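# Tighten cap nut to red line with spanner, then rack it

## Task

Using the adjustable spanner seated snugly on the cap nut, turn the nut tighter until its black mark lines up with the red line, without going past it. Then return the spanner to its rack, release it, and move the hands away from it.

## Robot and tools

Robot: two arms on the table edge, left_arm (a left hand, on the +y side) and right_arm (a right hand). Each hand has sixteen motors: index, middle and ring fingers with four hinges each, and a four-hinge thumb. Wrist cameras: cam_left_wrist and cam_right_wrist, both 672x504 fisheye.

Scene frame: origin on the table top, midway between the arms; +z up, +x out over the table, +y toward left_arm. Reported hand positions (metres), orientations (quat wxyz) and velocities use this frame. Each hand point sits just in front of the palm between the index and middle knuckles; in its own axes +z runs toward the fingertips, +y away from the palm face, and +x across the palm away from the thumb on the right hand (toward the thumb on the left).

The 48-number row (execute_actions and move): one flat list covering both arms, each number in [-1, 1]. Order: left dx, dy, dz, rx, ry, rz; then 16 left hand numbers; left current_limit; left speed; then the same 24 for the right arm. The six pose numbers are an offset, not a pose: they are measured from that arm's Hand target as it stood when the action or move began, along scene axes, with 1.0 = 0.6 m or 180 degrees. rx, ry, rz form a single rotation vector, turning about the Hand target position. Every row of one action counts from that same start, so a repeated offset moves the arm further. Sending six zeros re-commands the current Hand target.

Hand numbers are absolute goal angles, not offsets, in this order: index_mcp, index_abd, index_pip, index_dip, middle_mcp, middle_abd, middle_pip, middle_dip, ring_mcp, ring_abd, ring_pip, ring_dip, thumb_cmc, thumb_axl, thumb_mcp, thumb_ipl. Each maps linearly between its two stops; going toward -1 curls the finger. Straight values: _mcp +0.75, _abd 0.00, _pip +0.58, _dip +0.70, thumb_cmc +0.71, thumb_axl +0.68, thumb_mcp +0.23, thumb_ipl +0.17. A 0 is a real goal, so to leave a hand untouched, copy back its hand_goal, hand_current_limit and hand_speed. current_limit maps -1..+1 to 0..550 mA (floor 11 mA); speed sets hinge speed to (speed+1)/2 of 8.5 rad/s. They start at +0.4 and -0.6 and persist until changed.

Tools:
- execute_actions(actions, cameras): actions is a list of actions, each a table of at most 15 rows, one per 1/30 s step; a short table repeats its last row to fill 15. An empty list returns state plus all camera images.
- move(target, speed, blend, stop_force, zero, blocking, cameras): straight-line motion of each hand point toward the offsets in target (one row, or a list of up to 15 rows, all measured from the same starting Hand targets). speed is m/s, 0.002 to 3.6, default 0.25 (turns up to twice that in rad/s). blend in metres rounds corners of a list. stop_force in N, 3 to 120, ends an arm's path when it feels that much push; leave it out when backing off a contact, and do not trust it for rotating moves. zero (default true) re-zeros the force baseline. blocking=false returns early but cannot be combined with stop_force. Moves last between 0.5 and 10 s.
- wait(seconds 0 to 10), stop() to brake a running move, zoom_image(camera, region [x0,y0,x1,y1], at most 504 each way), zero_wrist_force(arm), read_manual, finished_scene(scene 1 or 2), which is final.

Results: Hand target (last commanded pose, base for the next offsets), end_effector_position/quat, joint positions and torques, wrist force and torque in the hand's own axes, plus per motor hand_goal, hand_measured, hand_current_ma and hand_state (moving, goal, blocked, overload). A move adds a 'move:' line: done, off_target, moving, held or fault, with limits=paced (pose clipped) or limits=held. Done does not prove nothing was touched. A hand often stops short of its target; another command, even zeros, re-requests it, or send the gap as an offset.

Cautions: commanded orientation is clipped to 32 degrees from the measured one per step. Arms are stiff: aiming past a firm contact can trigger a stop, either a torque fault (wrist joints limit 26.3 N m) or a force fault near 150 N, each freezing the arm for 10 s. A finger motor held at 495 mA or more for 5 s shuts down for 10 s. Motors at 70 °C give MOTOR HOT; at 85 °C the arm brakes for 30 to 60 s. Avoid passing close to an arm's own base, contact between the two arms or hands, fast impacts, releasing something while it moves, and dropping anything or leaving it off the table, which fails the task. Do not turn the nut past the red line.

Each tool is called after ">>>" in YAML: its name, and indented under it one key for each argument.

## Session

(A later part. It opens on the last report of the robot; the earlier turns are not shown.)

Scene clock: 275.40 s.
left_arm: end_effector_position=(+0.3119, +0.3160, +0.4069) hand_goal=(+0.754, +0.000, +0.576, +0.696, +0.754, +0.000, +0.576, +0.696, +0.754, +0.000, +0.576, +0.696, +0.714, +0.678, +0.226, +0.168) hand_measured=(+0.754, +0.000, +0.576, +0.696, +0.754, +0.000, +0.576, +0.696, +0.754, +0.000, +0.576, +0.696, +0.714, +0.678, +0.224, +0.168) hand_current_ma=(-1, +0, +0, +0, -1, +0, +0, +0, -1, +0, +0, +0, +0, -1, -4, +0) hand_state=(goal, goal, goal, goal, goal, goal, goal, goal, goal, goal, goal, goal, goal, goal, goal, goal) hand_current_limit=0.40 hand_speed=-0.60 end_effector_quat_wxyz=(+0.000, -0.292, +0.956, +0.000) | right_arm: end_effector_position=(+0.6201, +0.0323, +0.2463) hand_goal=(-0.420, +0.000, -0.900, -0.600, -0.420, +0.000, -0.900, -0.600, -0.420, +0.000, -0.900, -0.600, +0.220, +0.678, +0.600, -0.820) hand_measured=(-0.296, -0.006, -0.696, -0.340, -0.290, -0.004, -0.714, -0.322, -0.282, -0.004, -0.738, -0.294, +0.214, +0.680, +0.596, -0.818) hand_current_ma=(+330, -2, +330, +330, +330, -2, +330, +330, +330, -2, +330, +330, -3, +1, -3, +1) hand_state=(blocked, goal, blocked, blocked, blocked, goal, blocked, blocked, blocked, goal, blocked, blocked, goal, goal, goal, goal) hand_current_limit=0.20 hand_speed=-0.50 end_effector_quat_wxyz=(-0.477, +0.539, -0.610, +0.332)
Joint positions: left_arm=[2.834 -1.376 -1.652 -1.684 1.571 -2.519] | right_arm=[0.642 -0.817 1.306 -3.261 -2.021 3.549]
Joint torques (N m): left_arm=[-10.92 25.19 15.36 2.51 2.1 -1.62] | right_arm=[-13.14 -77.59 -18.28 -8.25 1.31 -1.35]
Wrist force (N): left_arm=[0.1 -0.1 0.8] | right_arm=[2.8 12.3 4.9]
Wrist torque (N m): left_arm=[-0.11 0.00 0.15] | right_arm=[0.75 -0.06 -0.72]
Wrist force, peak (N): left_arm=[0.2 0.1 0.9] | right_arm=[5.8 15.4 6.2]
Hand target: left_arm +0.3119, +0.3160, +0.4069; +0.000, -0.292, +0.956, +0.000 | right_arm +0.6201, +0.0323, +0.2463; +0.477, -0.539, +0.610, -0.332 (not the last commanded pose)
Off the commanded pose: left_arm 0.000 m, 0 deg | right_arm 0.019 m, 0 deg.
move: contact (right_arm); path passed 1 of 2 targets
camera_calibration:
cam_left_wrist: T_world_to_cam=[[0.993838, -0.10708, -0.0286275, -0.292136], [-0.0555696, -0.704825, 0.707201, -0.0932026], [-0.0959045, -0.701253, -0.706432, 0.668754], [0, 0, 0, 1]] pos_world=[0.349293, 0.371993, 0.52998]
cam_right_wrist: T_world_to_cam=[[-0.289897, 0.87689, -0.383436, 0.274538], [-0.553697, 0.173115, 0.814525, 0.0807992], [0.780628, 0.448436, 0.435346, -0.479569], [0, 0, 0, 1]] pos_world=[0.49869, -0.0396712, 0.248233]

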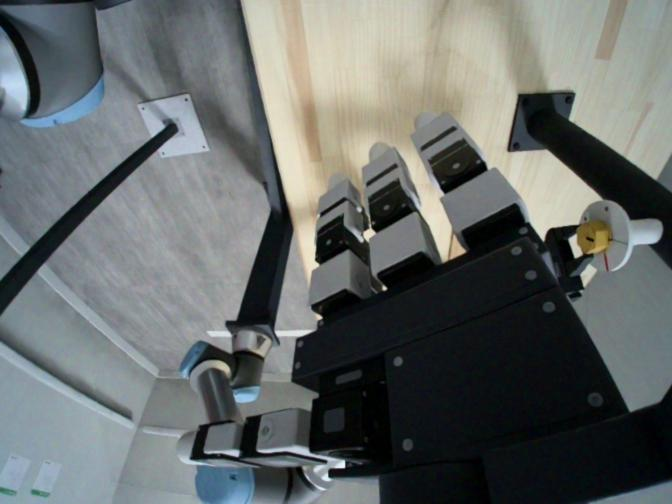

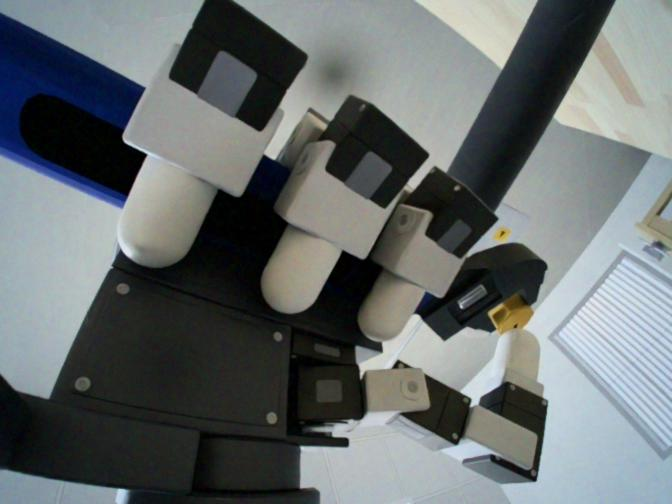

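>>> move:
  target: [0,0,0,0,0,0,0.754,0,0.576,0.696,0.754,0,0.576,0.696,0.754,0,0.576,0.696,0.714,0.678,0.226,0.168,0.4,-0.6,0,-0.0019,-0.0035,0,0,0,-0.42,0,-0.9,-0.6,-0.42,0,-0.9,-0.6,-0.42,0,-0.9,-0.6,0.22,0.678,0.6,-0.82,0.2,-0.5]

>>> move:
  target: [0,0,0,0,0,0,0.754,0,0.576,0.696,0.754,0,0.576,0.696,0.754,0,0.576,0.696,0.714,0.678,0.226,0.168,0.4,-0.6,0,0.0317,0.0168,0,0,0,-0.42,0,-0.9,-0.6,-0.42,0,-0.9,-0.6,-0.42,0,-0.9,-0.6,0.22,0.678,0.6,-0.82,0.2,-0.5]
  speed: 0.02
  stop_force: 7
  cameras: ["all"]

>>> zoom_image:
  camera: "cam_right_wrist"
  region: [475, 265, 545, 335]

>>> zoom_image:
  camera: "cam_left_wrist"
  region: [545, 210, 615, 268]

Scene clock: 277.10 s.
left_arm: end_effector_position=(+0.3119, +0.3160, +0.4069) hand_goal=(+0.754, +0.000, +0.576, +0.696, +0.754, +0.000, +0.576, +0.696, +0.754, +0.000, +0.576, +0.696, +0.714, +0.678, +0.226, +0.168) hand_measured=(+0.754, +0.000, +0.576, +0.696, +0.754, +0.000, +0.576, +0.696, +0.754, +0.000, +0.576, +0.696, +0.714, +0.678, +0.224, +0.168) hand_current_ma=(-1, +0, +0, +0, -1, +0, +0, +0, -1, +0, +0, +0, +0, -1, -4, +0) hand_state=(goal, goal, goal, goal, goal, goal, goal, goal, goal, goal, goal, goal, goal, goal, goal, goal) hand_current_limit=0.40 hand_speed=-0.60 end_effector_quat_wxyz=(+0.000, -0.292, +0.956, +0.000) | right_arm: end_effector_position=(+0.6201, +0.0312, +0.2443) hand_goal=(-0.420, +0.000, -0.900, -0.600, -0.420, +0.000, -0.900, -0.600, -0.420, +0.000, -0.900, -0.600, +0.220, +0.678, +0.600, -0.820) hand_measured=(-0.296, -0.006, -0.696, -0.340, -0.290, -0.004, -0.714, -0.322, -0.282, -0.004, -0.738, -0.294, +0.214, +0.680, +0.596, -0.818) hand_current_ma=(+330, -2, +330, +330, +330, -2, +330, +330, +330, -2, +330, +330, -3, +1, -3, +1) hand_state=(blocked, goal, blocked, blocked, blocked, goal, blocked, blocked, blocked, goal, blocked, blocked, goal, goal, goal, goal) hand_current_limit=0.20 hand_speed=-0.50 end_effector_quat_wxyz=(-0.477, +0.539, -0.610, +0.332)
Joint positions: left_arm=[2.834 -1.376 -1.652 -1.684 1.571 -2.519] | right_arm=[0.64 -0.817 1.311 -3.266 -2.02 3.549]
Joint torques (N m): left_arm=[-11.73 24.53 15.4 2.37 2.23 -1.8] | right_arm=[-13.34 -48.27 -15.32 -6.81 1.1 -2.3]
Wrist force (N): left_arm=[0.1 -0.1 0.3] | right_arm=[0.6 7.1 4.0]
Wrist torque (N m): left_arm=[-0.06 0.00 0.14] | right_arm=[0.50 -0.12 -0.12]
Wrist force, peak (N): left_arm=[0.3 0.0 0.8] | right_arm=[2.8 12.3 5.2]
Hand target: left_arm +0.3119, +0.3160, +0.4069; +0.000, -0.292, +0.956, +0.000 | right_arm +0.6201, +0.0312, +0.2442; +0.477, -0.539, +0.610, -0.332
Off the commanded pose: left_arm 0.000 m, 0 deg | right_arm 0.000 m, 0 deg.
move: done

Scene clock: 278.60 s.
left_arm: end_effector_position=(+0.3119, +0.3160, +0.4069) hand_goal=(+0.754, +0.000, +0.576, +0.696, +0.754, +0.000, +0.576, +0.696, +0.754, +0.000, +0.576, +0.696, +0.714, +0.678, +0.226, +0.168) hand_measured=(+0.754, +0.000, +0.576, +0.696, +0.754, +0.000, +0.576, +0.696, +0.754, +0.000, +0.576, +0.696, +0.714, +0.678, +0.224, +0.168) hand_current_ma=(-1, +0, +0, +0, -1, +0, +0, +0, -1, +0, +0, +0, +0, -1, -4, +0) hand_state=(goal, goal, goal, goal, goal, goal, goal, goal, goal, goal, goal, goal, goal, goal, goal, goal) hand_current_limit=0.40 hand_speed=-0.60 end_effector_quat_wxyz=(+0.000, -0.292, +0.956, +0.000) | right_arm: end_effector_position=(+0.6202, +0.0337, +0.2455) hand_goal=(-0.420, +0.000, -0.900, -0.600, -0.420, +0.000, -0.900, -0.600, -0.420, +0.000, -0.900, -0.600, +0.220, +0.678, +0.600, -0.820) hand_measured=(-0.296, -0.004, -0.696, -0.340, -0.290, -0.004, -0.714, -0.324, -0.284, -0.004, -0.738, -0.294, +0.214, +0.680, +0.596, -0.818) hand_current_ma=(+330, -2, +330, +330, +330, -2, +330, +330, +330, -2, +330, +330, -3, +1, -2, +1) hand_state=(blocked, goal, blocked, blocked, blocked, goal, blocked, blocked, blocked, goal, blocked, blocked, goal, goal, goal, goal) hand_current_limit=0.20 hand_speed=-0.50 end_effector_quat_wxyz=(-0.477, +0.539, -0.610, +0.332)
Joint positions: left_arm=[2.834 -1.376 -1.652 -1.684 1.571 -2.519] | right_arm=[0.643 -0.814 1.303 -3.26 -2.023 3.55]
Joint torques (N m): left_arm=[-11.38 24.24 15.04 2.48 1.96 -1.87] | right_arm=[-11.68 -76.61 -18.39 -7.84 -0.18 -1.69]
Wrist force (N): left_arm=[0.1 0.2 0.6] | right_arm=[3.8 10.0 5.3]
Wrist torque (N m): left_arm=[-0.05 0.00 0.13] | right_arm=[0.57 -0.05 -0.43]
Wrist force, peak (N): left_arm=[0.2 -0.1 0.9] | right_arm=[29.2 10.6 -0.8]
Hand target: left_arm +0.3119, +0.3160, +0.4069; +0.000, -0.292, +0.956, +0.000 | right_arm +0.6202, +0.0337, +0.2455; +0.477, -0.539, +0.610, -0.332 (not the last commanded pose)
Off the commanded pose: left_arm 0.000 m, 0 deg | right_arm 0.019 m, 0 deg.
move: contact (right_arm)
camera_calibration:
cam_left_wrist: T_world_to_cam=[[0.993838, -0.10708, -0.0286275, -0.292136], [-0.0555696, -0.704825, 0.707201, -0.0932026], [-0.0959045, -0.701253, -0.706432, 0.668754], [0, 0, 0, 1]] pos_world=[0.349293, 0.371993, 0.52998]
cam_right_wrist: T_world_to_cam=[[-0.289857, 0.876871, -0.383511, 0.273068], [-0.553615, 0.173253, 0.814551, 0.08114], [0.7807, 0.448421, 0.43523, -0.479978], [0, 0, 0, 1]] pos_world=[0.49879, -0.0382709, 0.247533]

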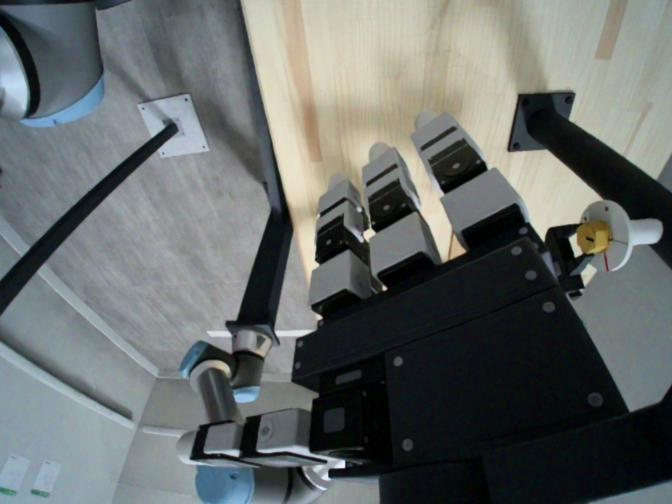

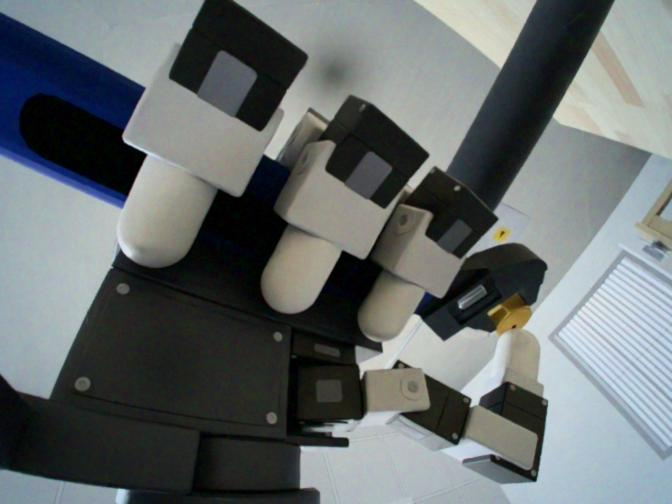

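Scaled by 7.200 from the camera's 672x504 image, which has a finer 960x720 frame.

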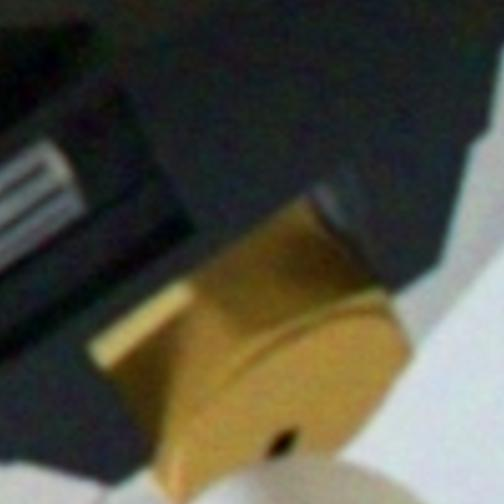

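Scaled by 7.200 from the camera's 672x504 image, which has a finer 960x720 frame.

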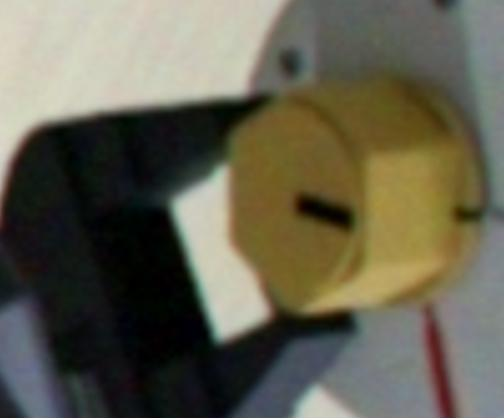

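>>> move:
  target: [0,0,0,0,0,0,0.754,0,0.576,0.696,0.754,0,0.576,0.696,0.754,0,0.576,0.696,0.714,0.678,0.226,0.168,0.4,-0.6,-0.01,-0.0077,-0.0032,0,0,0,-0.42,0,-0.9,-0.6,-0.42,0,-0.9,-0.6,-0.42,0,-0.9,-0.6,0.22,0.678,0.6,-0.82,0.2,-0.5]

>>> move:
  target: [0,0,0,0,0,0,0.754,0,0.576,0.696,0.754,0,0.576,0.696,0.754,0,0.576,0.696,0.714,0.678,0.226,0.168,0.4,-0.6,0,0.0338,0.018,0,0,0,-0.42,0,-0.9,-0.6,-0.42,0,-0.9,-0.6,-0.42,0,-0.9,-0.6,0.22,0.678,0.6,-0.82,0.2,-0.5]
  speed: 0.015
  stop_force: 7
  cameras: ["all"]

>>> zoom_image:
  camera: "cam_right_wrist"
  region: [475, 265, 545, 335]

>>> zoom_image:
  camera: "cam_left_wrist"
  region: [545, 210, 615, 268]

Scene clock: 282.50 s.
left_arm: end_effector_position=(+0.3119, +0.3160, +0.4069) hand_goal=(+0.754, +0.000, +0.576, +0.696, +0.754, +0.000, +0.576, +0.696, +0.754, +0.000, +0.576, +0.696, +0.714, +0.678, +0.226, +0.168) hand_measured=(+0.754, +0.000, +0.576, +0.696, +0.754, +0.000, +0.576, +0.696, +0.754, +0.000, +0.576, +0.696, +0.714, +0.678, +0.224, +0.168) hand_current_ma=(-1, +0, +0, +0, -1, +0, +0, +0, -1, +0, +0, +0, +0, -1, -4, +0) hand_state=(goal, goal, goal, goal, goal, goal, goal, goal, goal, goal, goal, goal, goal, goal, goal, goal) hand_current_limit=0.40 hand_speed=-0.60 end_effector_quat_wxyz=(+0.000, -0.292, +0.956, +0.000) | right_arm: end_effector_position=(+0.6142, +0.0291, +0.2436) hand_goal=(-0.420, +0.000, -0.900, -0.600, -0.420, +0.000, -0.900, -0.600, -0.420, +0.000, -0.900, -0.600, +0.220, +0.678, +0.600, -0.820) hand_measured=(-0.296, -0.004, -0.696, -0.340, -0.290, -0.004, -0.714, -0.324, -0.284, -0.004, -0.738, -0.294, +0.214, +0.680, +0.596, -0.818) hand_current_ma=(+330, -2, +330, +330, +330, -2, +330, +330, +330, -2, +330, +330, -3, +1, -2, +1) hand_state=(blocked, goal, blocked, blocked, blocked, goal, blocked, blocked, blocked, goal, blocked, blocked, goal, goal, goal, goal) hand_current_limit=0.20 hand_speed=-0.50 end_effector_quat_wxyz=(-0.477, +0.539, -0.610, +0.332)
Joint positions: left_arm=[2.834 -1.376 -1.652 -1.684 1.571 -2.519] | right_arm=[0.643 -0.828 1.334 -3.277 -2.022 3.549]
Joint torques (N m): left_arm=[-11.85 24.97 14.07 2.64 2.09 -1.8] | right_arm=[-13.35 -73.05 -15.47 -6.73 1.01 -2.3]
Wrist force (N): left_arm=[0.1 0.2 0.4] | right_arm=[0.4 7.2 3.9]
Wrist torque (N m): left_arm=[-0.03 -0.01 0.14] | right_arm=[0.51 -0.10 -0.16]
Wrist force, peak (N): left_arm=[0.2 -0.1 0.9] | right_arm=[3.7 10.6 5.2]
Hand target: left_arm +0.3119, +0.3160, +0.4069; +0.000, -0.292, +0.956, +0.000 | right_arm +0.6142, +0.0291, +0.2436; +0.477, -0.539, +0.610, -0.332
Off the commanded pose: left_arm 0.000 m, 0 deg | right_arm 0.000 m, 0 deg.
move: done

Scene clock: 284.17 s.
left_arm: end_effector_position=(+0.3119, +0.3160, +0.4069) hand_goal=(+0.754, +0.000, +0.576, +0.696, +0.754, +0.000, +0.576, +0.696, +0.754, +0.000, +0.576, +0.696, +0.714, +0.678, +0.226, +0.168) hand_measured=(+0.754, +0.000, +0.576, +0.696, +0.754, +0.000, +0.576, +0.696, +0.754, +0.000, +0.576, +0.696, +0.714, +0.678, +0.224, +0.168) hand_current_ma=(-1, +0, +0, +0, -1, +0, +0, +0, -1, +0, +0, +0, +0, -1, -4, +0) hand_state=(goal, goal, goal, goal, goal, goal, goal, goal, goal, goal, goal, goal, goal, goal, goal, goal) hand_current_limit=0.40 hand_speed=-0.60 end_effector_quat_wxyz=(+0.000, -0.292, +0.956, +0.000) | right_arm: end_effector_position=(+0.6142, +0.0334, +0.2459) hand_goal=(-0.420, +0.000, -0.900, -0.600, -0.420, +0.000, -0.900, -0.600, -0.420, +0.000, -0.900, -0.600, +0.220, +0.678, +0.600, -0.820) hand_measured=(-0.296, -0.004, -0.696, -0.340, -0.290, -0.004, -0.714, -0.324, -0.284, -0.004, -0.738, -0.294, +0.214, +0.680, +0.596, -0.818) hand_current_ma=(+330, -2, +330, +330, +330, -2, +330, +330, +330, -2, +330, +330, -4, +1, -2, +1) hand_state=(blocked, goal, blocked, blocked, blocked, goal, blocked, blocked, blocked, goal, blocked, blocked, goal, goal, goal, goal) hand_current_limit=0.20 hand_speed=-0.50 end_effector_quat_wxyz=(-0.477, +0.539, -0.610, +0.332)
Joint positions: left_arm=[2.834 -1.376 -1.652 -1.684 1.571 -2.519] | right_arm=[0.648 -0.825 1.32 -3.266 -2.027 3.551]
Joint torques (N m): left_arm=[-10.66 24.38 15.26 2.6 2.01 -1.83] | right_arm=[-11.07 -77.38 -18.73 -8.26 0.03 -1.31]
Wrist force (N): left_arm=[0.1 0.0 0.8] | right_arm=[4.7 11.5 5.2]
Wrist torque (N m): left_arm=[-0.10 0.01 0.14] | right_arm=[0.64 -0.05 -0.56]
Wrist force, peak (N): left_arm=[0.2 0.0 0.9] | right_arm=[23.8 11.2 1.0]
Hand target: left_arm +0.3119, +0.3160, +0.4069; +0.000, -0.292, +0.956, +0.000 | right_arm +0.6142, +0.0334, +0.2459; +0.477, -0.539, +0.610, -0.332 (not the last commanded pose)
Off the commanded pose: left_arm 0.000 m, 0 deg | right_arm 0.018 m, 0 deg.
move: contact (right_arm)
camera_calibration:
cam_left_wrist: T_world_to_cam=[[0.993838, -0.10708, -0.0286275, -0.292136], [-0.0555696, -0.704825, 0.707201, -0.0932026], [-0.0959045, -0.701253, -0.706432, 0.668754], [0, 0, 0, 1]] pos_world=[0.349293, 0.371993, 0.52998]
cam_right_wrist: T_world_to_cam=[[-0.289839, 0.876838, -0.383599, 0.271757], [-0.553576, 0.173366, 0.814553, 0.0775289], [0.780735, 0.448441, 0.435149, -0.47533], [0, 0, 0, 1]] pos_world=[0.49279, -0.0385708, 0.247934]

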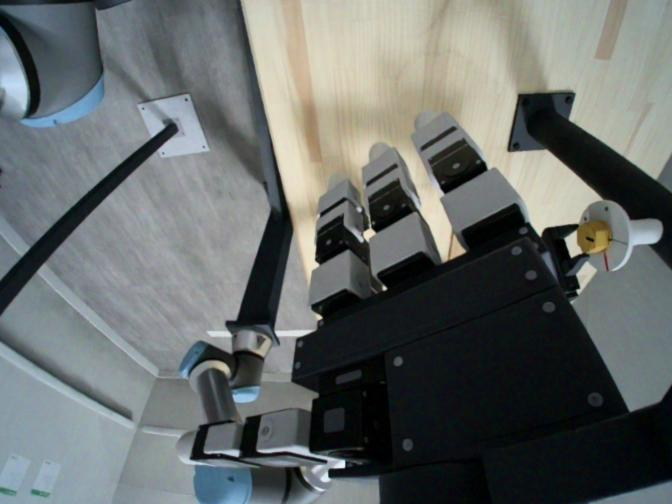

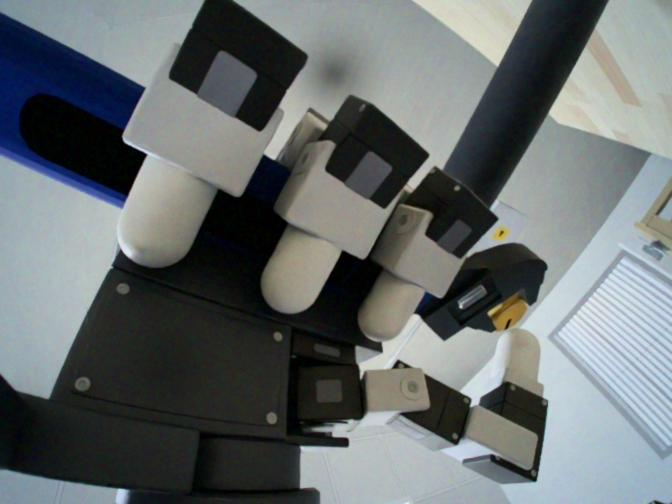

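Scaled by 7.200 from the camera's 672x504 image, which has a finer 960x720 frame.

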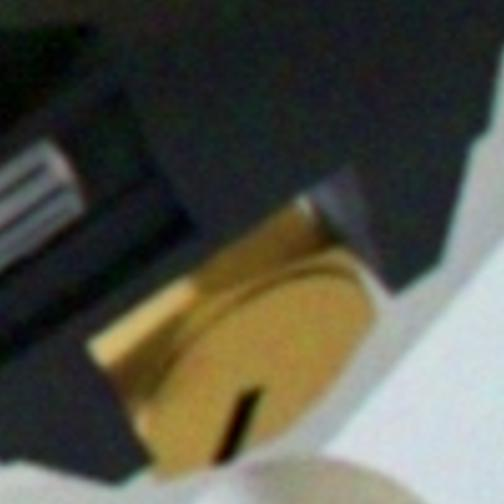

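Scaled by 7.200 from the camera's 672x504 image, which has a finer 960x720 frame.

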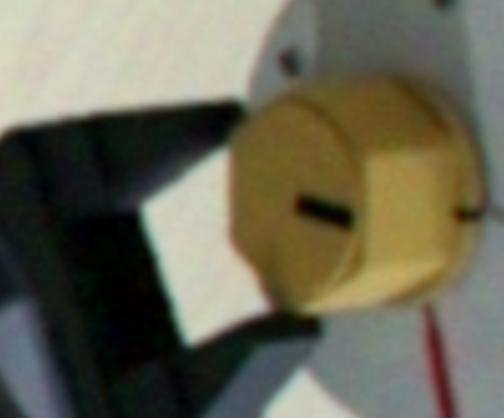

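>>> move:
  target:
    - [0,0,0,0,0,0,0.754,0,0.576,0.696,0.754,0,0.576,0.696,0.754,0,0.576,0.696,0.714,0.678,0.226,0.168,0.4,-0.6,0,-0.0147,-0.0078,0,0,0,-0.42,0,-0.9,-0.6,-0.42,0,-0.9,-0.6,-0.42,0,-0.9,-0.6,0.4,0.678,0.35,-0.57,0.2,-0.5]
    - [0,0,0,0,0,0,0.754,0,0.576,0.696,0.754,0,0.576,0.696,0.754,0,0.576,0.696,0.714,0.678,0.226,0.168,0.4,-0.6,0,-0.0147,-0.0078,0,0,0,-0.42,0,-0.9,-0.6,-0.42,0,-0.9,-0.6,-0.42,0,-0.9,-0.6,0.4,0.678,0.2,-0.57,0.2,-0.7]
  cameras: ["cam_right_wrist"]

>>> zoom_image:
  camera: "cam_right_wrist"
  region: [435, 265, 525, 335]

>>> move:
  target: [0,0,0,0,0,0,0.754,0,0.576,0.696,0.754,0,0.576,0.696,0.754,0,0.576,0.696,0.714,0.678,0.226,0.168,0.4,-0.6,0,0,0,0,0,0,-0.42,0,-0.9,-0.6,-0.42,0,-0.9,-0.6,-0.42,0,-0.9,-0.6,0.22,0.678,0.2,-0.84,0.35,-0.8]
  cameras: ["cam_right_wrist"]

>>> zoom_image:
  camera: "cam_right_wrist"
  region: [435, 265, 525, 335]

Scene clock: 287.27 s.
left_arm: end_effector_position=(+0.3119, +0.3160, +0.4069) hand_goal=(+0.754, +0.000, +0.576, +0.696, +0.754, +0.000, +0.576, +0.696, +0.754, +0.000, +0.576, +0.696, +0.714, +0.678, +0.226, +0.168) hand_measured=(+0.754, +0.000, +0.576, +0.696, +0.754, +0.000, +0.576, +0.696, +0.754, +0.000, +0.576, +0.696, +0.714, +0.678, +0.224, +0.168) hand_current_ma=(-1, +0, +0, +0, -1, +0, +0, +0, -1, +0, +0, +0, +0, -1, -4, +0) hand_state=(goal, goal, goal, goal, goal, goal, goal, goal, goal, goal, goal, goal, goal, goal, goal, goal) hand_current_limit=0.40 hand_speed=-0.60 end_effector_quat_wxyz=(+0.000, -0.292, +0.956, +0.000) | right_arm: end_effector_position=(+0.6142, +0.0246, +0.2413) hand_goal=(-0.420, +0.000, -0.900, -0.600, -0.420, +0.000, -0.900, -0.600, -0.420, +0.000, -0.900, -0.600, +0.400, +0.678, +0.200, -0.570) hand_measured=(-0.296, -0.004, -0.696, -0.340, -0.290, -0.004, -0.714, -0.324, -0.284, -0.004, -0.738, -0.294, +0.380, +0.680, +0.270, -0.562) hand_current_ma=(+330, -2, +330, +330, +330, -2, +330, +330, +330, -2, +330, +330, -21, +1, +211, +7) hand_state=(blocked, goal, blocked, blocked, blocked, goal, blocked, blocked, blocked, goal, blocked, blocked, blocked, goal, blocked, goal) hand_current_limit=0.20 hand_speed=-0.70 end_effector_quat_wxyz=(-0.477, +0.539, -0.610, +0.332)
Joint positions: left_arm=[2.834 -1.376 -1.652 -1.684 1.571 -2.519] | right_arm=[0.637 -0.832 1.348 -3.288 -2.017 3.547]
Joint torques (N m): left_arm=[-11.5 24.73 14.63 2.58 1.96 -1.8] | right_arm=[-13.67 -72.53 -15.19 -6.92 1 -2.22]
Wrist force (N): left_arm=[0.2 0.1 0.5] | right_arm=[0.3 7.0 4.1]
Wrist torque (N m): left_arm=[-0.05 -0.02 0.14] | right_arm=[0.46 -0.09 -0.04]
Wrist force, peak (N): left_arm=[0.3 0.1 0.9] | right_arm=[4.5 12.0 5.3]
Hand target: left_arm +0.3119, +0.3160, +0.4069; +0.000, -0.292, +0.956, +0.000 | right_arm +0.6142, +0.0246, +0.2413; +0.477, -0.539, +0.610, -0.332
Off the commanded pose: left_arm 0.000 m, 0 deg | right_arm 0.000 m, 0 deg.
move: done
camera_calibration:
cam_right_wrist: T_world_to_cam=[[-0.289791, 0.876823, -0.383671, 0.277663], [-0.553602, 0.173443, 0.81452, 0.082907], [0.780735, 0.448441, 0.435148, -0.469338], [0, 0, 0, 1]] pos_world=[0.49279, -0.0473706, 0.243234]
Images, in order (width x height): cam_right_wrist 672x504.

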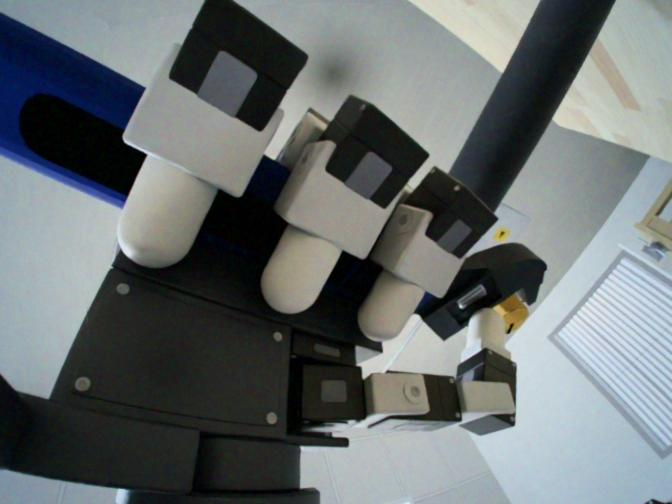

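Scaled by 5.600 from the camera's 672x504 image, which has a finer 960x720 frame.

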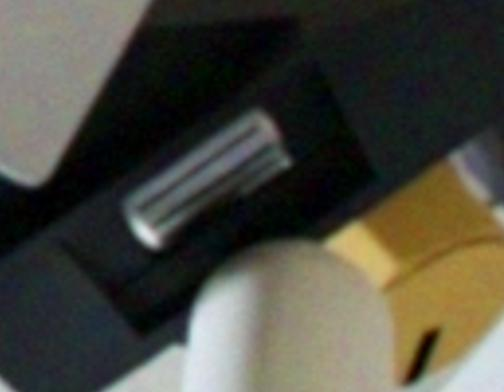

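Scene clock: 288.17 s.
left_arm: end_effector_position=(+0.3119, +0.3160, +0.4069) hand_goal=(+0.754, +0.000, +0.576, +0.696, +0.754, +0.000, +0.576, +0.696, +0.754, +0.000, +0.576, +0.696, +0.714, +0.678, +0.226, +0.168) hand_measured=(+0.754, +0.000, +0.576, +0.696, +0.754, +0.000, +0.576, +0.696, +0.754, +0.000, +0.576, +0.696, +0.714, +0.678, +0.224, +0.168) hand_current_ma=(-1, +0, +0, +0, -1, +0, +0, +0, -1, +0, +0, +0, +0, -1, -4, +0) hand_state=(goal, goal, goal, goal, goal, goal, goal, goal, goal, goal, goal, goal, goal, goal, goal, goal) hand_current_limit=0.40 hand_speed=-0.60 end_effector_quat_wxyz=(+0.000, -0.292, +0.956, +0.000) | right_arm: end_effector_position=(+0.6142, +0.0246, +0.2413) hand_goal=(-0.420, +0.000, -0.900, -0.600, -0.420, +0.000, -0.900, -0.600, -0.420, +0.000, -0.900, -0.600, +0.220, +0.678, +0.200, -0.840) hand_measured=(-0.296, -0.004, -0.696, -0.342, -0.290, -0.004, -0.714, -0.326, -0.284, -0.004, -0.738, -0.296, +0.218, +0.690, +0.274, -0.740) hand_current_ma=(+371, -2, +371, +371, +371, -2, +371, +371, +371, -2, +371, +371, +0, +14, +234, +371) hand_state=(blocked, goal, blocked, blocked, blocked, goal, blocked, blocked, blocked, goal, blocked, blocked, goal, goal, blocked, blocked) hand_current_limit=0.35 hand_speed=-0.80 end_effector_quat_wxyz=(-0.477, +0.539, -0.610, +0.332)
Joint positions: left_arm=[2.834 -1.376 -1.652 -1.684 1.571 -2.519] | right_arm=[0.637 -0.832 1.348 -3.288 -2.017 3.547]
Joint torques (N m): left_arm=[-11.41 24.95 15.23 2.7 1.96 -1.85] | right_arm=[-12.35 -71.77 -16.86 -6.58 0.53 -2.01]
Wrist force (N): left_arm=[0.1 -0.1 0.5] | right_arm=[0.5 7.0 3.9]
Wrist torque (N m): left_arm=[-0.07 0.00 0.13] | right_arm=[0.48 -0.10 -0.03]
Wrist force, peak (N): left_arm=[0.0 0.1 0.8] | right_arm=[0.5 7.6 4.2]
Hand target: left_arm +0.3119, +0.3160, +0.4069; +0.000, -0.292, +0.956, +0.000 | right_arm +0.6142, +0.0246, +0.2413; +0.477, -0.539, +0.610, -0.332
Off the commanded pose: left_arm 0.000 m, 0 deg | right_arm 0.000 m, 0 deg.
move: done
camera_calibration:
cam_right_wrist: T_world_to_cam=[[-0.289791, 0.876823, -0.383671, 0.277663], [-0.553602, 0.173443, 0.81452, 0.082907], [0.780735, 0.448441, 0.435148, -0.469338], [0, 0, 0, 1]] pos_world=[0.49279, -0.0473706, 0.243234]
Images, in order (width x height): cam_right_wrist 672x504.

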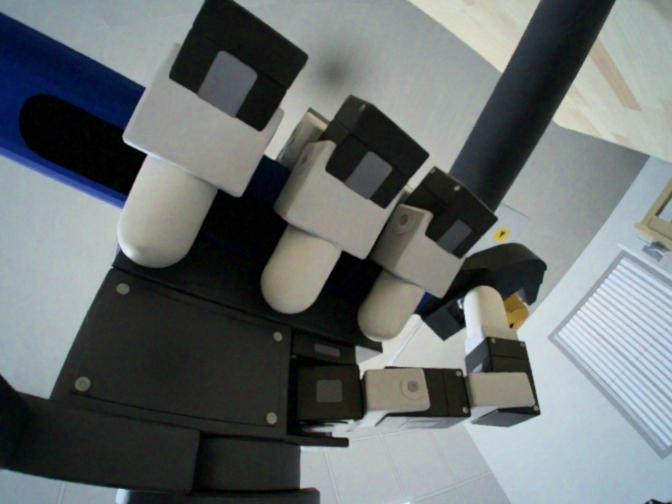

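Scaled by 5.600 from the camera's 672x504 image, which has a finer 960x720 frame.

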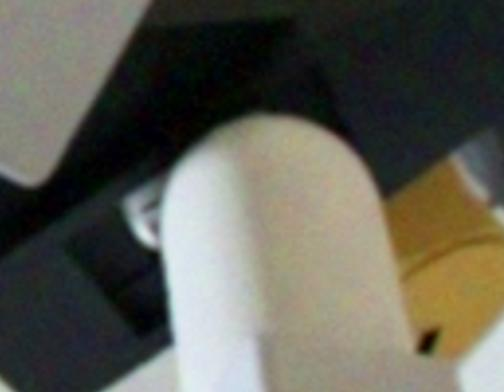

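>>> execute_actions:
  actions:
    - [[0,0,0,0,0,0,0.754,0,0.576,0.696,0.754,0,0.576,0.696,0.754,0,0.576,0.696,0.714,0.678,0.226,0.168,0.4,-0.6,0,0,0,0,0,0,-0.42,0,-0.9,-0.6,-0.42,0,-0.9,-0.6,-0.42,0,-0.9,-0.6,0.22,0.678,0.45,-0.82,0.3,-0.4],[0,0,0,0,0,0,0.754,0,0.576,0.696,0.754,0,0.576,0.696,0.754,0,0.576,0.696,0.714,0.678,0.226,0.168,0.4,-0.6,0,0,0,0,0,0,-0.42,0,-0.9,-0.6,-0.42,0,-0.9,-0.6,-0.42,0,-0.9,-0.6,0.22,0.678,0.45,-0.82,0.3,-0.4],[0,0,0,0,0,0,0.754,0,0.576,0.696,0.754,0,0.576,0.696,0.754,0,0.576,0.696,0.714,0.678,0.226,0.168,0.4,-0.6,0,0,0,0,0,0,-0.42,0,-0.9,-0.6,-0.42,0,-0.9,-0.6,-0.42,0,-0.9,-0.6,0.22,0.678,0.45,-0.82,0.3,-0.4],[0,0,0,0,0,0,0.754,0,0.576,0.696,0.754,0,0.576,0.696,0.754,0,0.576,0.696,0.714,0.678,0.226,0.168,0.4,-0.6,0,0,0,0,0,0,-0.42,0,-0.9,-0.6,-0.42,0,-0.9,-0.6,-0.42,0,-0.9,-0.6,0.4,0.678,0.35,-0.57,0.3,-0.4]]
    - [[0,0,0,0,0,0,0.754,0,0.576,0.696,0.754,0,0.576,0.696,0.754,0,0.576,0.696,0.714,0.678,0.226,0.168,0.4,-0.6,0,0,0,0,0,0,-0.42,0,-0.9,-0.6,-0.42,0,-0.9,-0.6,-0.42,0,-0.9,-0.6,0.4,0.678,0.17,-0.57,0.35,-0.65]]
    - [[0,0,0,0,0,0,0.754,0,0.576,0.696,0.754,0,0.576,0.696,0.754,0,0.576,0.696,0.714,0.678,0.226,0.168,0.4,-0.6,0,0,0,0,0,0,-0.42,0,-0.9,-0.6,-0.42,0,-0.9,-0.6,-0.42,0,-0.9,-0.6,0.22,0.678,0.19,-0.88,0.35,-0.72]]
    - [[0,0,0,0,0,0,0.754,0,0.576,0.696,0.754,0,0.576,0.696,0.754,0,0.576,0.696,0.714,0.678,0.226,0.168,0.4,-0.6,0,0,0,0,0,0,-0.42,0,-0.9,-0.6,-0.42,0,-0.9,-0.6,-0.42,0,-0.9,-0.6,0.22,0.678,0.45,-0.82,0.3,-0.4],[0,0,0,0,0,0,0.754,0,0.576,0.696,0.754,0,0.576,0.696,0.754,0,0.576,0.696,0.714,0.678,0.226,0.168,0.4,-0.6,0,0,0,0,0,0,-0.42,0,-0.9,-0.6,-0.42,0,-0.9,-0.6,-0.42,0,-0.9,-0.6,0.22,0.678,0.45,-0.82,0.3,-0.4],[0,0,0,0,0,0,0.754,0,0.576,0.696,0.754,0,0.576,0.696,0.754,0,0.576,0.696,0.714,0.678,0.226,0.168,0.4,-0.6,0,0,0,0,0,0,-0.42,0,-0.9,-0.6,-0.42,0,-0.9,-0.6,-0.42,0,-0.9,-0.6,0.22,0.678,0.45,-0.82,0.3,-0.4],[0,0,0,0,0,0,0.754,0,0.576,0.696,0.754,0,0.576,0.696,0.754,0,0.576,0.696,0.714,0.678,0.226,0.168,0.4,-0.6,0,0,0,0,0,0,-0.42,0,-0.9,-0.6,-0.42,0,-0.9,-0.6,-0.42,0,-0.9,-0.6,0.4,0.678,0.35,-0.57,0.3,-0.4]]
    - [[0,0,0,0,0,0,0.754,0,0.576,0.696,0.754,0,0.576,0.696,0.754,0,0.576,0.696,0.714,0.678,0.226,0.168,0.4,-0.6,0,0,0,0,0,0,-0.42,0,-0.9,-0.6,-0.42,0,-0.9,-0.6,-0.42,0,-0.9,-0.6,0.4,0.678,0.17,-0.57,0.35,-0.65]]
    - [[0,0,0,0,0,0,0.754,0,0.576,0.696,0.754,0,0.576,0.696,0.754,0,0.576,0.696,0.714,0.678,0.226,0.168,0.4,-0.6,0,0,0,0,0,0,-0.42,0,-0.9,-0.6,-0.42,0,-0.9,-0.6,-0.42,0,-0.9,-0.6,0.22,0.678,0.19,-0.88,0.35,-0.72]]
    - [[0,0,0,0,0,0,0.754,0,0.576,0.696,0.754,0,0.576,0.696,0.754,0,0.576,0.696,0.714,0.678,0.226,0.168,0.4,-0.6,0,0,0,0,0,0,-0.42,0,-0.9,-0.6,-0.42,0,-0.9,-0.6,-0.42,0,-0.9,-0.6,0.22,0.678,0.6,-0.82,0.3,-0.4]]
  cameras: ["cam_right_wrist"]

>>> zoom_image:
  camera: "cam_right_wrist"
  region: [475, 265, 545, 335]

Scene clock: 293.13 s.
left_arm: end_effector_position=(+0.3119, +0.3160, +0.4069) hand_goal=(+0.754, +0.000, +0.576, +0.696, +0.754, +0.000, +0.576, +0.696, +0.754, +0.000, +0.576, +0.696, +0.714, +0.678, +0.226, +0.168) hand_measured=(+0.754, +0.000, +0.576, +0.696, +0.754, +0.000, +0.576, +0.696, +0.754, +0.000, +0.576, +0.696, +0.714, +0.678, +0.224, +0.168) hand_current_ma=(-1, +0, +0, +0, -1, +0, +0, +0, -1, +0, +0, +0, +0, -1, -4, +0) hand_state=(goal, goal, goal, goal, goal, goal, goal, goal, goal, goal, goal, goal, goal, goal, goal, goal) hand_current_limit=0.40 hand_speed=-0.60 end_effector_quat_wxyz=(+0.000, -0.292, +0.956, +0.000) | right_arm: end_effector_position=(+0.6142, +0.0246, +0.2413) hand_goal=(-0.420, +0.000, -0.900, -0.600, -0.420, +0.000, -0.900, -0.600, -0.420, +0.000, -0.900, -0.600, +0.220, +0.678, +0.600, -0.820) hand_measured=(-0.296, -0.004, -0.696, -0.342, -0.290, -0.004, -0.714, -0.326, -0.284, -0.004, -0.738, -0.296, +0.214, +0.680, +0.596, -0.818) hand_current_ma=(+358, -2, +358, +358, +358, -2, +358, +358, +358, -2, +358, +358, -3, +1, -3, +1) hand_state=(blocked, goal, blocked, blocked, blocked, goal, blocked, blocked, blocked, goal, blocked, blocked, goal, goal, goal, goal) hand_current_limit=0.30 hand_speed=-0.40 end_effector_quat_wxyz=(-0.477, +0.539, -0.610, +0.332)
Joint positions: left_arm=[2.834 -1.376 -1.652 -1.684 1.571 -2.519] | right_arm=[0.637 -0.832 1.348 -3.288 -2.017 3.547]
Joint torques (N m): left_arm=[-11.22 24.44 14.64 2.93 1.9 -1.61] | right_arm=[-7.93 -67.25 -22.11 -5.19 -0.66 -0.43]
Wrist force (N): left_arm=[0.1 0.0 0.6] | right_arm=[0.2 7.0 4.1]
Wrist torque (N m): left_arm=[-0.08 0.01 0.14] | right_arm=[0.48 -0.08 -0.05]
Wrist force, peak (N): left_arm=[0.3 0.0 0.9] | right_arm=[0.3 7.4 4.3]
Hand target: left_arm +0.3119, +0.3160, +0.4069; +0.000, -0.292, +0.956, +0.000 | right_arm +0.6142, +0.0246, +0.2413; +0.477, -0.539, +0.610, -0.332
Off the commanded pose: left_arm 0.000 m, 0 deg | right_arm 0.000 m, 0 deg.
camera_calibration:
cam_right_wrist: T_world_to_cam=[[-0.289791, 0.876823, -0.383671, 0.277663], [-0.553602, 0.173443, 0.81452, 0.082907], [0.780735, 0.448441, 0.435148, -0.469338], [0, 0, 0, 1]] pos_world=[0.49279, -0.0473706, 0.243234]
Images, in order (width x height): cam_right_wrist 672x504.

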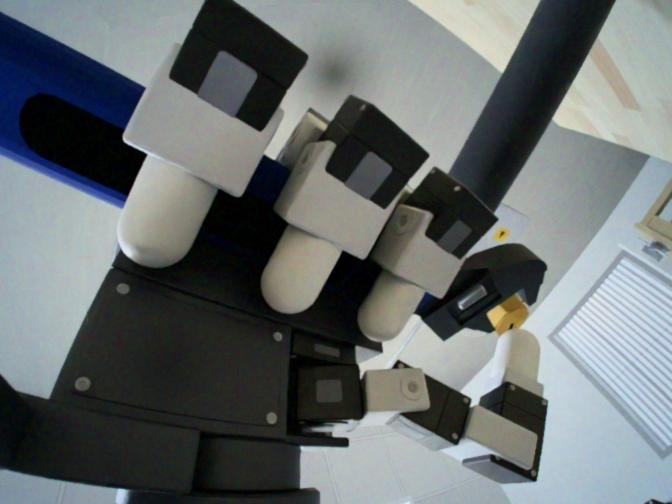

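Scaled by 7.200 from the camera's 672x504 image, which has a finer 960x720 frame.

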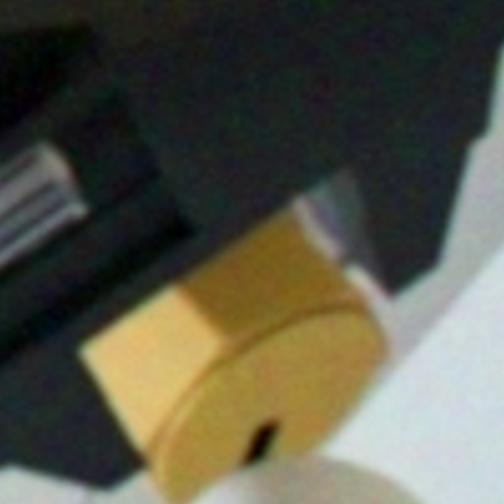

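>>> execute_actions:
  actions:
    - [[0,0,0,0,0,0,0.754,0,0.576,0.696,0.754,0,0.576,0.696,0.754,0,0.576,0.696,0.714,0.678,0.226,0.168,0.4,-0.6,0,0,0,0,0,0,-0.42,0,-0.9,-0.6,-0.42,0,-0.9,-0.6,-0.42,0,-0.9,-0.6,0.4,0.678,0.35,-0.57,0.3,-0.4]]
    - [[0,0,0,0,0,0,0.754,0,0.576,0.696,0.754,0,0.576,0.696,0.754,0,0.576,0.696,0.714,0.678,0.226,0.168,0.4,-0.6,0,0,0,0,0,0,-0.42,0,-0.9,-0.6,-0.42,0,-0.9,-0.6,-0.42,0,-0.9,-0.6,0.4,0.678,0.15,-0.57,0.38,-0.65]]
    - [[0,0,0,0,0,0,0.754,0,0.576,0.696,0.754,0,0.576,0.696,0.754,0,0.576,0.696,0.714,0.678,0.226,0.168,0.4,-0.6,0,0,0,0,0,0,-0.42,0,-0.9,-0.6,-0.42,0,-0.9,-0.6,-0.42,0,-0.9,-0.6,0.22,0.678,0.17,-0.88,0.38,-0.72]]
    - [[0,0,0,0,0,0,0.754,0,0.576,0.696,0.754,0,0.576,0.696,0.754,0,0.576,0.696,0.714,0.678,0.226,0.168,0.4,-0.6,0,0,0,0,0,0,-0.42,0,-0.9,-0.6,-0.42,0,-0.9,-0.6,-0.42,0,-0.9,-0.6,0.22,0.678,0.45,-0.82,0.3,-0.4],[0,0,0,0,0,0,0.754,0,0.576,0.696,0.754,0,0.576,0.696,0.754,0,0.576,0.696,0.714,0.678,0.226,0.168,0.4,-0.6,0,0,0,0,0,0,-0.42,0,-0.9,-0.6,-0.42,0,-0.9,-0.6,-0.42,0,-0.9,-0.6,0.22,0.678,0.45,-0.82,0.3,-0.4],[0,0,0,0,0,0,0.754,0,0.576,0.696,0.754,0,0.576,0.696,0.754,0,0.576,0.696,0.714,0.678,0.226,0.168,0.4,-0.6,0,0,0,0,0,0,-0.42,0,-0.9,-0.6,-0.42,0,-0.9,-0.6,-0.42,0,-0.9,-0.6,0.22,0.678,0.45,-0.82,0.3,-0.4],[0,0,0,0,0,0,0.754,0,0.576,0.696,0.754,0,0.576,0.696,0.754,0,0.576,0.696,0.714,0.678,0.226,0.168,0.4,-0.6,0,0,0,0,0,0,-0.42,0,-0.9,-0.6,-0.42,0,-0.9,-0.6,-0.42,0,-0.9,-0.6,0.4,0.678,0.35,-0.57,0.3,-0.4]]
    - [[0,0,0,0,0,0,0.754,0,0.576,0.696,0.754,0,0.576,0.696,0.754,0,0.576,0.696,0.714,0.678,0.226,0.168,0.4,-0.6,0,0,0,0,0,0,-0.42,0,-0.9,-0.6,-0.42,0,-0.9,-0.6,-0.42,0,-0.9,-0.6,0.4,0.678,0.15,-0.57,0.38,-0.65]]
    - [[0,0,0,0,0,0,0.754,0,0.576,0.696,0.754,0,0.576,0.696,0.754,0,0.576,0.696,0.714,0.678,0.226,0.168,0.4,-0.6,0,0,0,0,0,0,-0.42,0,-0.9,-0.6,-0.42,0,-0.9,-0.6,-0.42,0,-0.9,-0.6,0.22,0.678,0.17,-0.88,0.38,-0.72]]
    - [[0,0,0,0,0,0,0.754,0,0.576,0.696,0.754,0,0.576,0.696,0.754,0,0.576,0.696,0.714,0.678,0.226,0.168,0.4,-0.6,0,0,0,0,0,0,-0.42,0,-0.9,-0.6,-0.42,0,-0.9,-0.6,-0.42,0,-0.9,-0.6,0.22,0.678,0.45,-0.82,0.3,-0.4],[0,0,0,0,0,0,0.754,0,0.576,0.696,0.754,0,0.576,0.696,0.754,0,0.576,0.696,0.714,0.678,0.226,0.168,0.4,-0.6,0,0,0,0,0,0,-0.42,0,-0.9,-0.6,-0.42,0,-0.9,-0.6,-0.42,0,-0.9,-0.6,0.22,0.678,0.45,-0.82,0.3,-0.4],[0,0,0,0,0,0,0.754,0,0.576,0.696,0.754,0,0.576,0.696,0.754,0,0.576,0.696,0.714,0.678,0.226,0.168,0.4,-0.6,0,0,0,0,0,0,-0.42,0,-0.9,-0.6,-0.42,0,-0.9,-0.6,-0.42,0,-0.9,-0.6,0.22,0.678,0.45,-0.82,0.3,-0.4],[0,0,0,0,0,0,0.754,0,0.576,0.696,0.754,0,0.576,0.696,0.754,0,0.576,0.696,0.714,0.678,0.226,0.168,0.4,-0.6,0,0,0,0,0,0,-0.42,0,-0.9,-0.6,-0.42,0,-0.9,-0.6,-0.42,0,-0.9,-0.6,0.4,0.678,0.35,-0.57,0.3,-0.4]]
    - [[0,0,0,0,0,0,0.754,0,0.576,0.696,0.754,0,0.576,0.696,0.754,0,0.576,0.696,0.714,0.678,0.226,0.168,0.4,-0.6,0,0,0,0,0,0,-0.42,0,-0.9,-0.6,-0.42,0,-0.9,-0.6,-0.42,0,-0.9,-0.6,0.4,0.678,0.15,-0.57,0.38,-0.65]]
    - [[0,0,0,0,0,0,0.754,0,0.576,0.696,0.754,0,0.576,0.696,0.754,0,0.576,0.696,0.714,0.678,0.226,0.168,0.4,-0.6,0,0,0,0,0,0,-0.42,0,-0.9,-0.6,-0.42,0,-0.9,-0.6,-0.42,0,-0.9,-0.6,0.22,0.678,0.17,-0.88,0.38,-0.72]]
    - [[0,0,0,0,0,0,0.754,0,0.576,0.696,0.754,0,0.576,0.696,0.754,0,0.576,0.696,0.714,0.678,0.226,0.168,0.4,-0.6,0,0,0,0,0,0,-0.42,0,-0.9,-0.6,-0.42,0,-0.9,-0.6,-0.42,0,-0.9,-0.6,0.22,0.678,0.45,-0.82,0.3,-0.4],[0,0,0,0,0,0,0.754,0,0.576,0.696,0.754,0,0.576,0.696,0.754,0,0.576,0.696,0.714,0.678,0.226,0.168,0.4,-0.6,0,0,0,0,0,0,-0.42,0,-0.9,-0.6,-0.42,0,-0.9,-0.6,-0.42,0,-0.9,-0.6,0.22,0.678,0.45,-0.82,0.3,-0.4],[0,0,0,0,0,0,0.754,0,0.576,0.696,0.754,0,0.576,0.696,0.754,0,0.576,0.696,0.714,0.678,0.226,0.168,0.4,-0.6,0,0,0,0,0,0,-0.42,0,-0.9,-0.6,-0.42,0,-0.9,-0.6,-0.42,0,-0.9,-0.6,0.22,0.678,0.45,-0.82,0.3,-0.4],[0,0,0,0,0,0,0.754,0,0.576,0.696,0.754,0,0.576,0.696,0.754,0,0.576,0.696,0.714,0.678,0.226,0.168,0.4,-0.6,0,0,0,0,0,0,-0.42,0,-0.9,-0.6,-0.42,0,-0.9,-0.6,-0.42,0,-0.9,-0.6,0.4,0.678,0.35,-0.57,0.3,-0.4]]
    - [[0,0,0,0,0,0,0.754,0,0.576,0.696,0.754,0,0.576,0.696,0.754,0,0.576,0.696,0.714,0.678,0.226,0.168,0.4,-0.6,0,0,0,0,0,0,-0.42,0,-0.9,-0.6,-0.42,0,-0.9,-0.6,-0.42,0,-0.9,-0.6,0.4,0.678,0.15,-0.57,0.38,-0.65]]
    - [[0,0,0,0,0,0,0.754,0,0.576,0.696,0.754,0,0.576,0.696,0.754,0,0.576,0.696,0.714,0.678,0.226,0.168,0.4,-0.6,0,0,0,0,0,0,-0.42,0,-0.9,-0.6,-0.42,0,-0.9,-0.6,-0.42,0,-0.9,-0.6,0.22,0.678,0.17,-0.88,0.38,-0.72]]
    - [[0,0,0,0,0,0,0.754,0,0.576,0.696,0.754,0,0.576,0.696,0.754,0,0.576,0.696,0.714,0.678,0.226,0.168,0.4,-0.6,0,0,0,0,0,0,-0.42,0,-0.9,-0.6,-0.42,0,-0.9,-0.6,-0.42,0,-0.9,-0.6,0.22,0.678,0.6,-0.82,0.2,-0.4]]
  cameras: ["cam_right_wrist"]

>>> zoom_image:
  camera: "cam_right_wrist"
  region: [475, 265, 545, 335]

Scene clock: 302.27 s.
left_arm: end_effector_position=(+0.3119, +0.3160, +0.4069) hand_goal=(+0.754, +0.000, +0.576, +0.696, +0.754, +0.000, +0.576, +0.696, +0.754, +0.000, +0.576, +0.696, +0.714, +0.678, +0.226, +0.168) hand_measured=(+0.754, +0.000, +0.576, +0.696, +0.754, +0.000, +0.576, +0.696, +0.754, +0.000, +0.576, +0.696, +0.714, +0.678, +0.224, +0.168) hand_current_ma=(-1, +0, +0, +0, -1, +0, +0, +0, -1, +0, +0, +0, +0, -1, -4, +0) hand_state=(goal, goal, goal, goal, goal, goal, goal, goal, goal, goal, goal, goal, goal, goal, goal, goal) hand_current_limit=0.40 hand_speed=-0.60 end_effector_quat_wxyz=(+0.000, -0.292, +0.956, +0.000) | right_arm: end_effector_position=(+0.6142, +0.0246, +0.2413) hand_goal=(-0.420, +0.000, -0.900, -0.600, -0.420, +0.000, -0.900, -0.600, -0.420, +0.000, -0.900, -0.600, +0.220, +0.678, +0.600, -0.820) hand_measured=(-0.296, -0.004, -0.696, -0.342, -0.290, -0.004, -0.714, -0.326, -0.284, -0.004, -0.738, -0.296, +0.214, +0.680, +0.596, -0.818) hand_current_ma=(+330, -2, +330, +330, +330, -2, +330, +330, +330, -2, +330, +330, -3, +1, -3, +1) hand_state=(blocked, goal, blocked, blocked, blocked, goal, blocked, blocked, blocked, goal, blocked, blocked, goal, goal, goal, goal) hand_current_limit=0.20 hand_speed=-0.40 end_effector_quat_wxyz=(-0.477, +0.539, -0.610, +0.332)
Joint positions: left_arm=[2.834 -1.376 -1.652 -1.684 1.571 -2.519] | right_arm=[0.637 -0.832 1.348 -3.288 -2.017 3.547]
Joint torques (N m): left_arm=[-11.47 25.37 15.92 3.07 1.74 -1.63] | right_arm=[0.43 -57.76 -26.3 -2.7 -0.65 1.81]
Wrist force (N): left_arm=[0.2 0.0 0.9] | right_arm=[0.3 7.3 4.2]
Wrist torque (N m): left_arm=[-0.10 -0.01 0.15] | right_arm=[0.49 -0.09 -0.02]
Wrist force, peak (N): left_arm=[0.2 0.0 0.9] | right_arm=[0.5 7.6 4.3]
Hand target: left_arm +0.3119, +0.3160, +0.4069; +0.000, -0.292, +0.956, +0.000 | right_arm +0.6142, +0.0246, +0.2413; +0.477, -0.539, +0.610, -0.332
Off the commanded pose: left_arm 0.000 m, 0 deg | right_arm 0.000 m, 0 deg.
camera_calibration:
cam_right_wrist: T_world_to_cam=[[-0.289722, 0.876862, -0.383633, 0.277622], [-0.553588, 0.173452, 0.814527, 0.0828988], [0.78077, 0.448361, 0.435167, -0.469364], [0, 0, 0, 1]] pos_world=[0.49279, -0.0473705, 0.243233]
Images, in order (width x height): cam_right_wrist 672x504.

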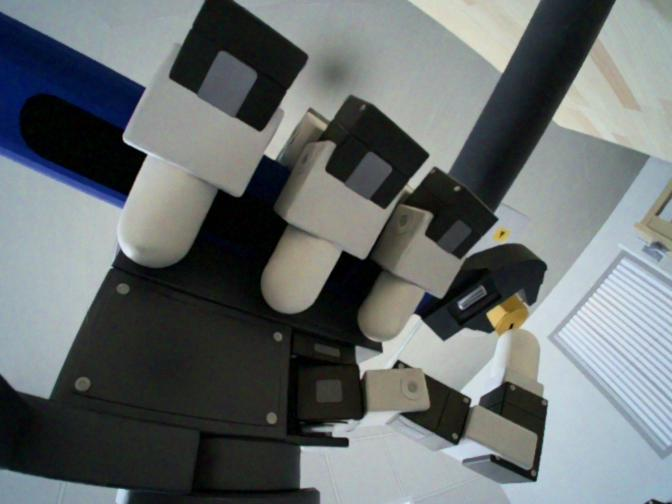

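Scaled by 7.200 from the camera's 672x504 image, which has a finer 960x720 frame.

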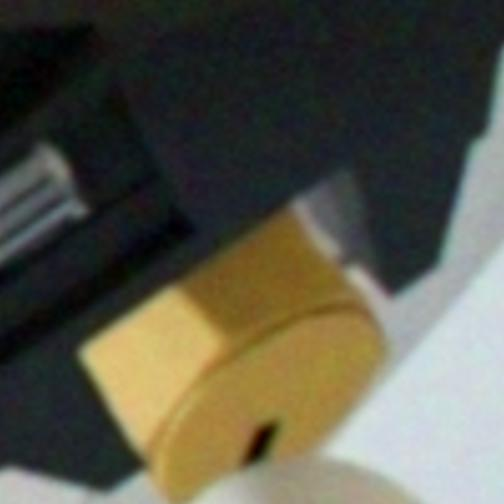

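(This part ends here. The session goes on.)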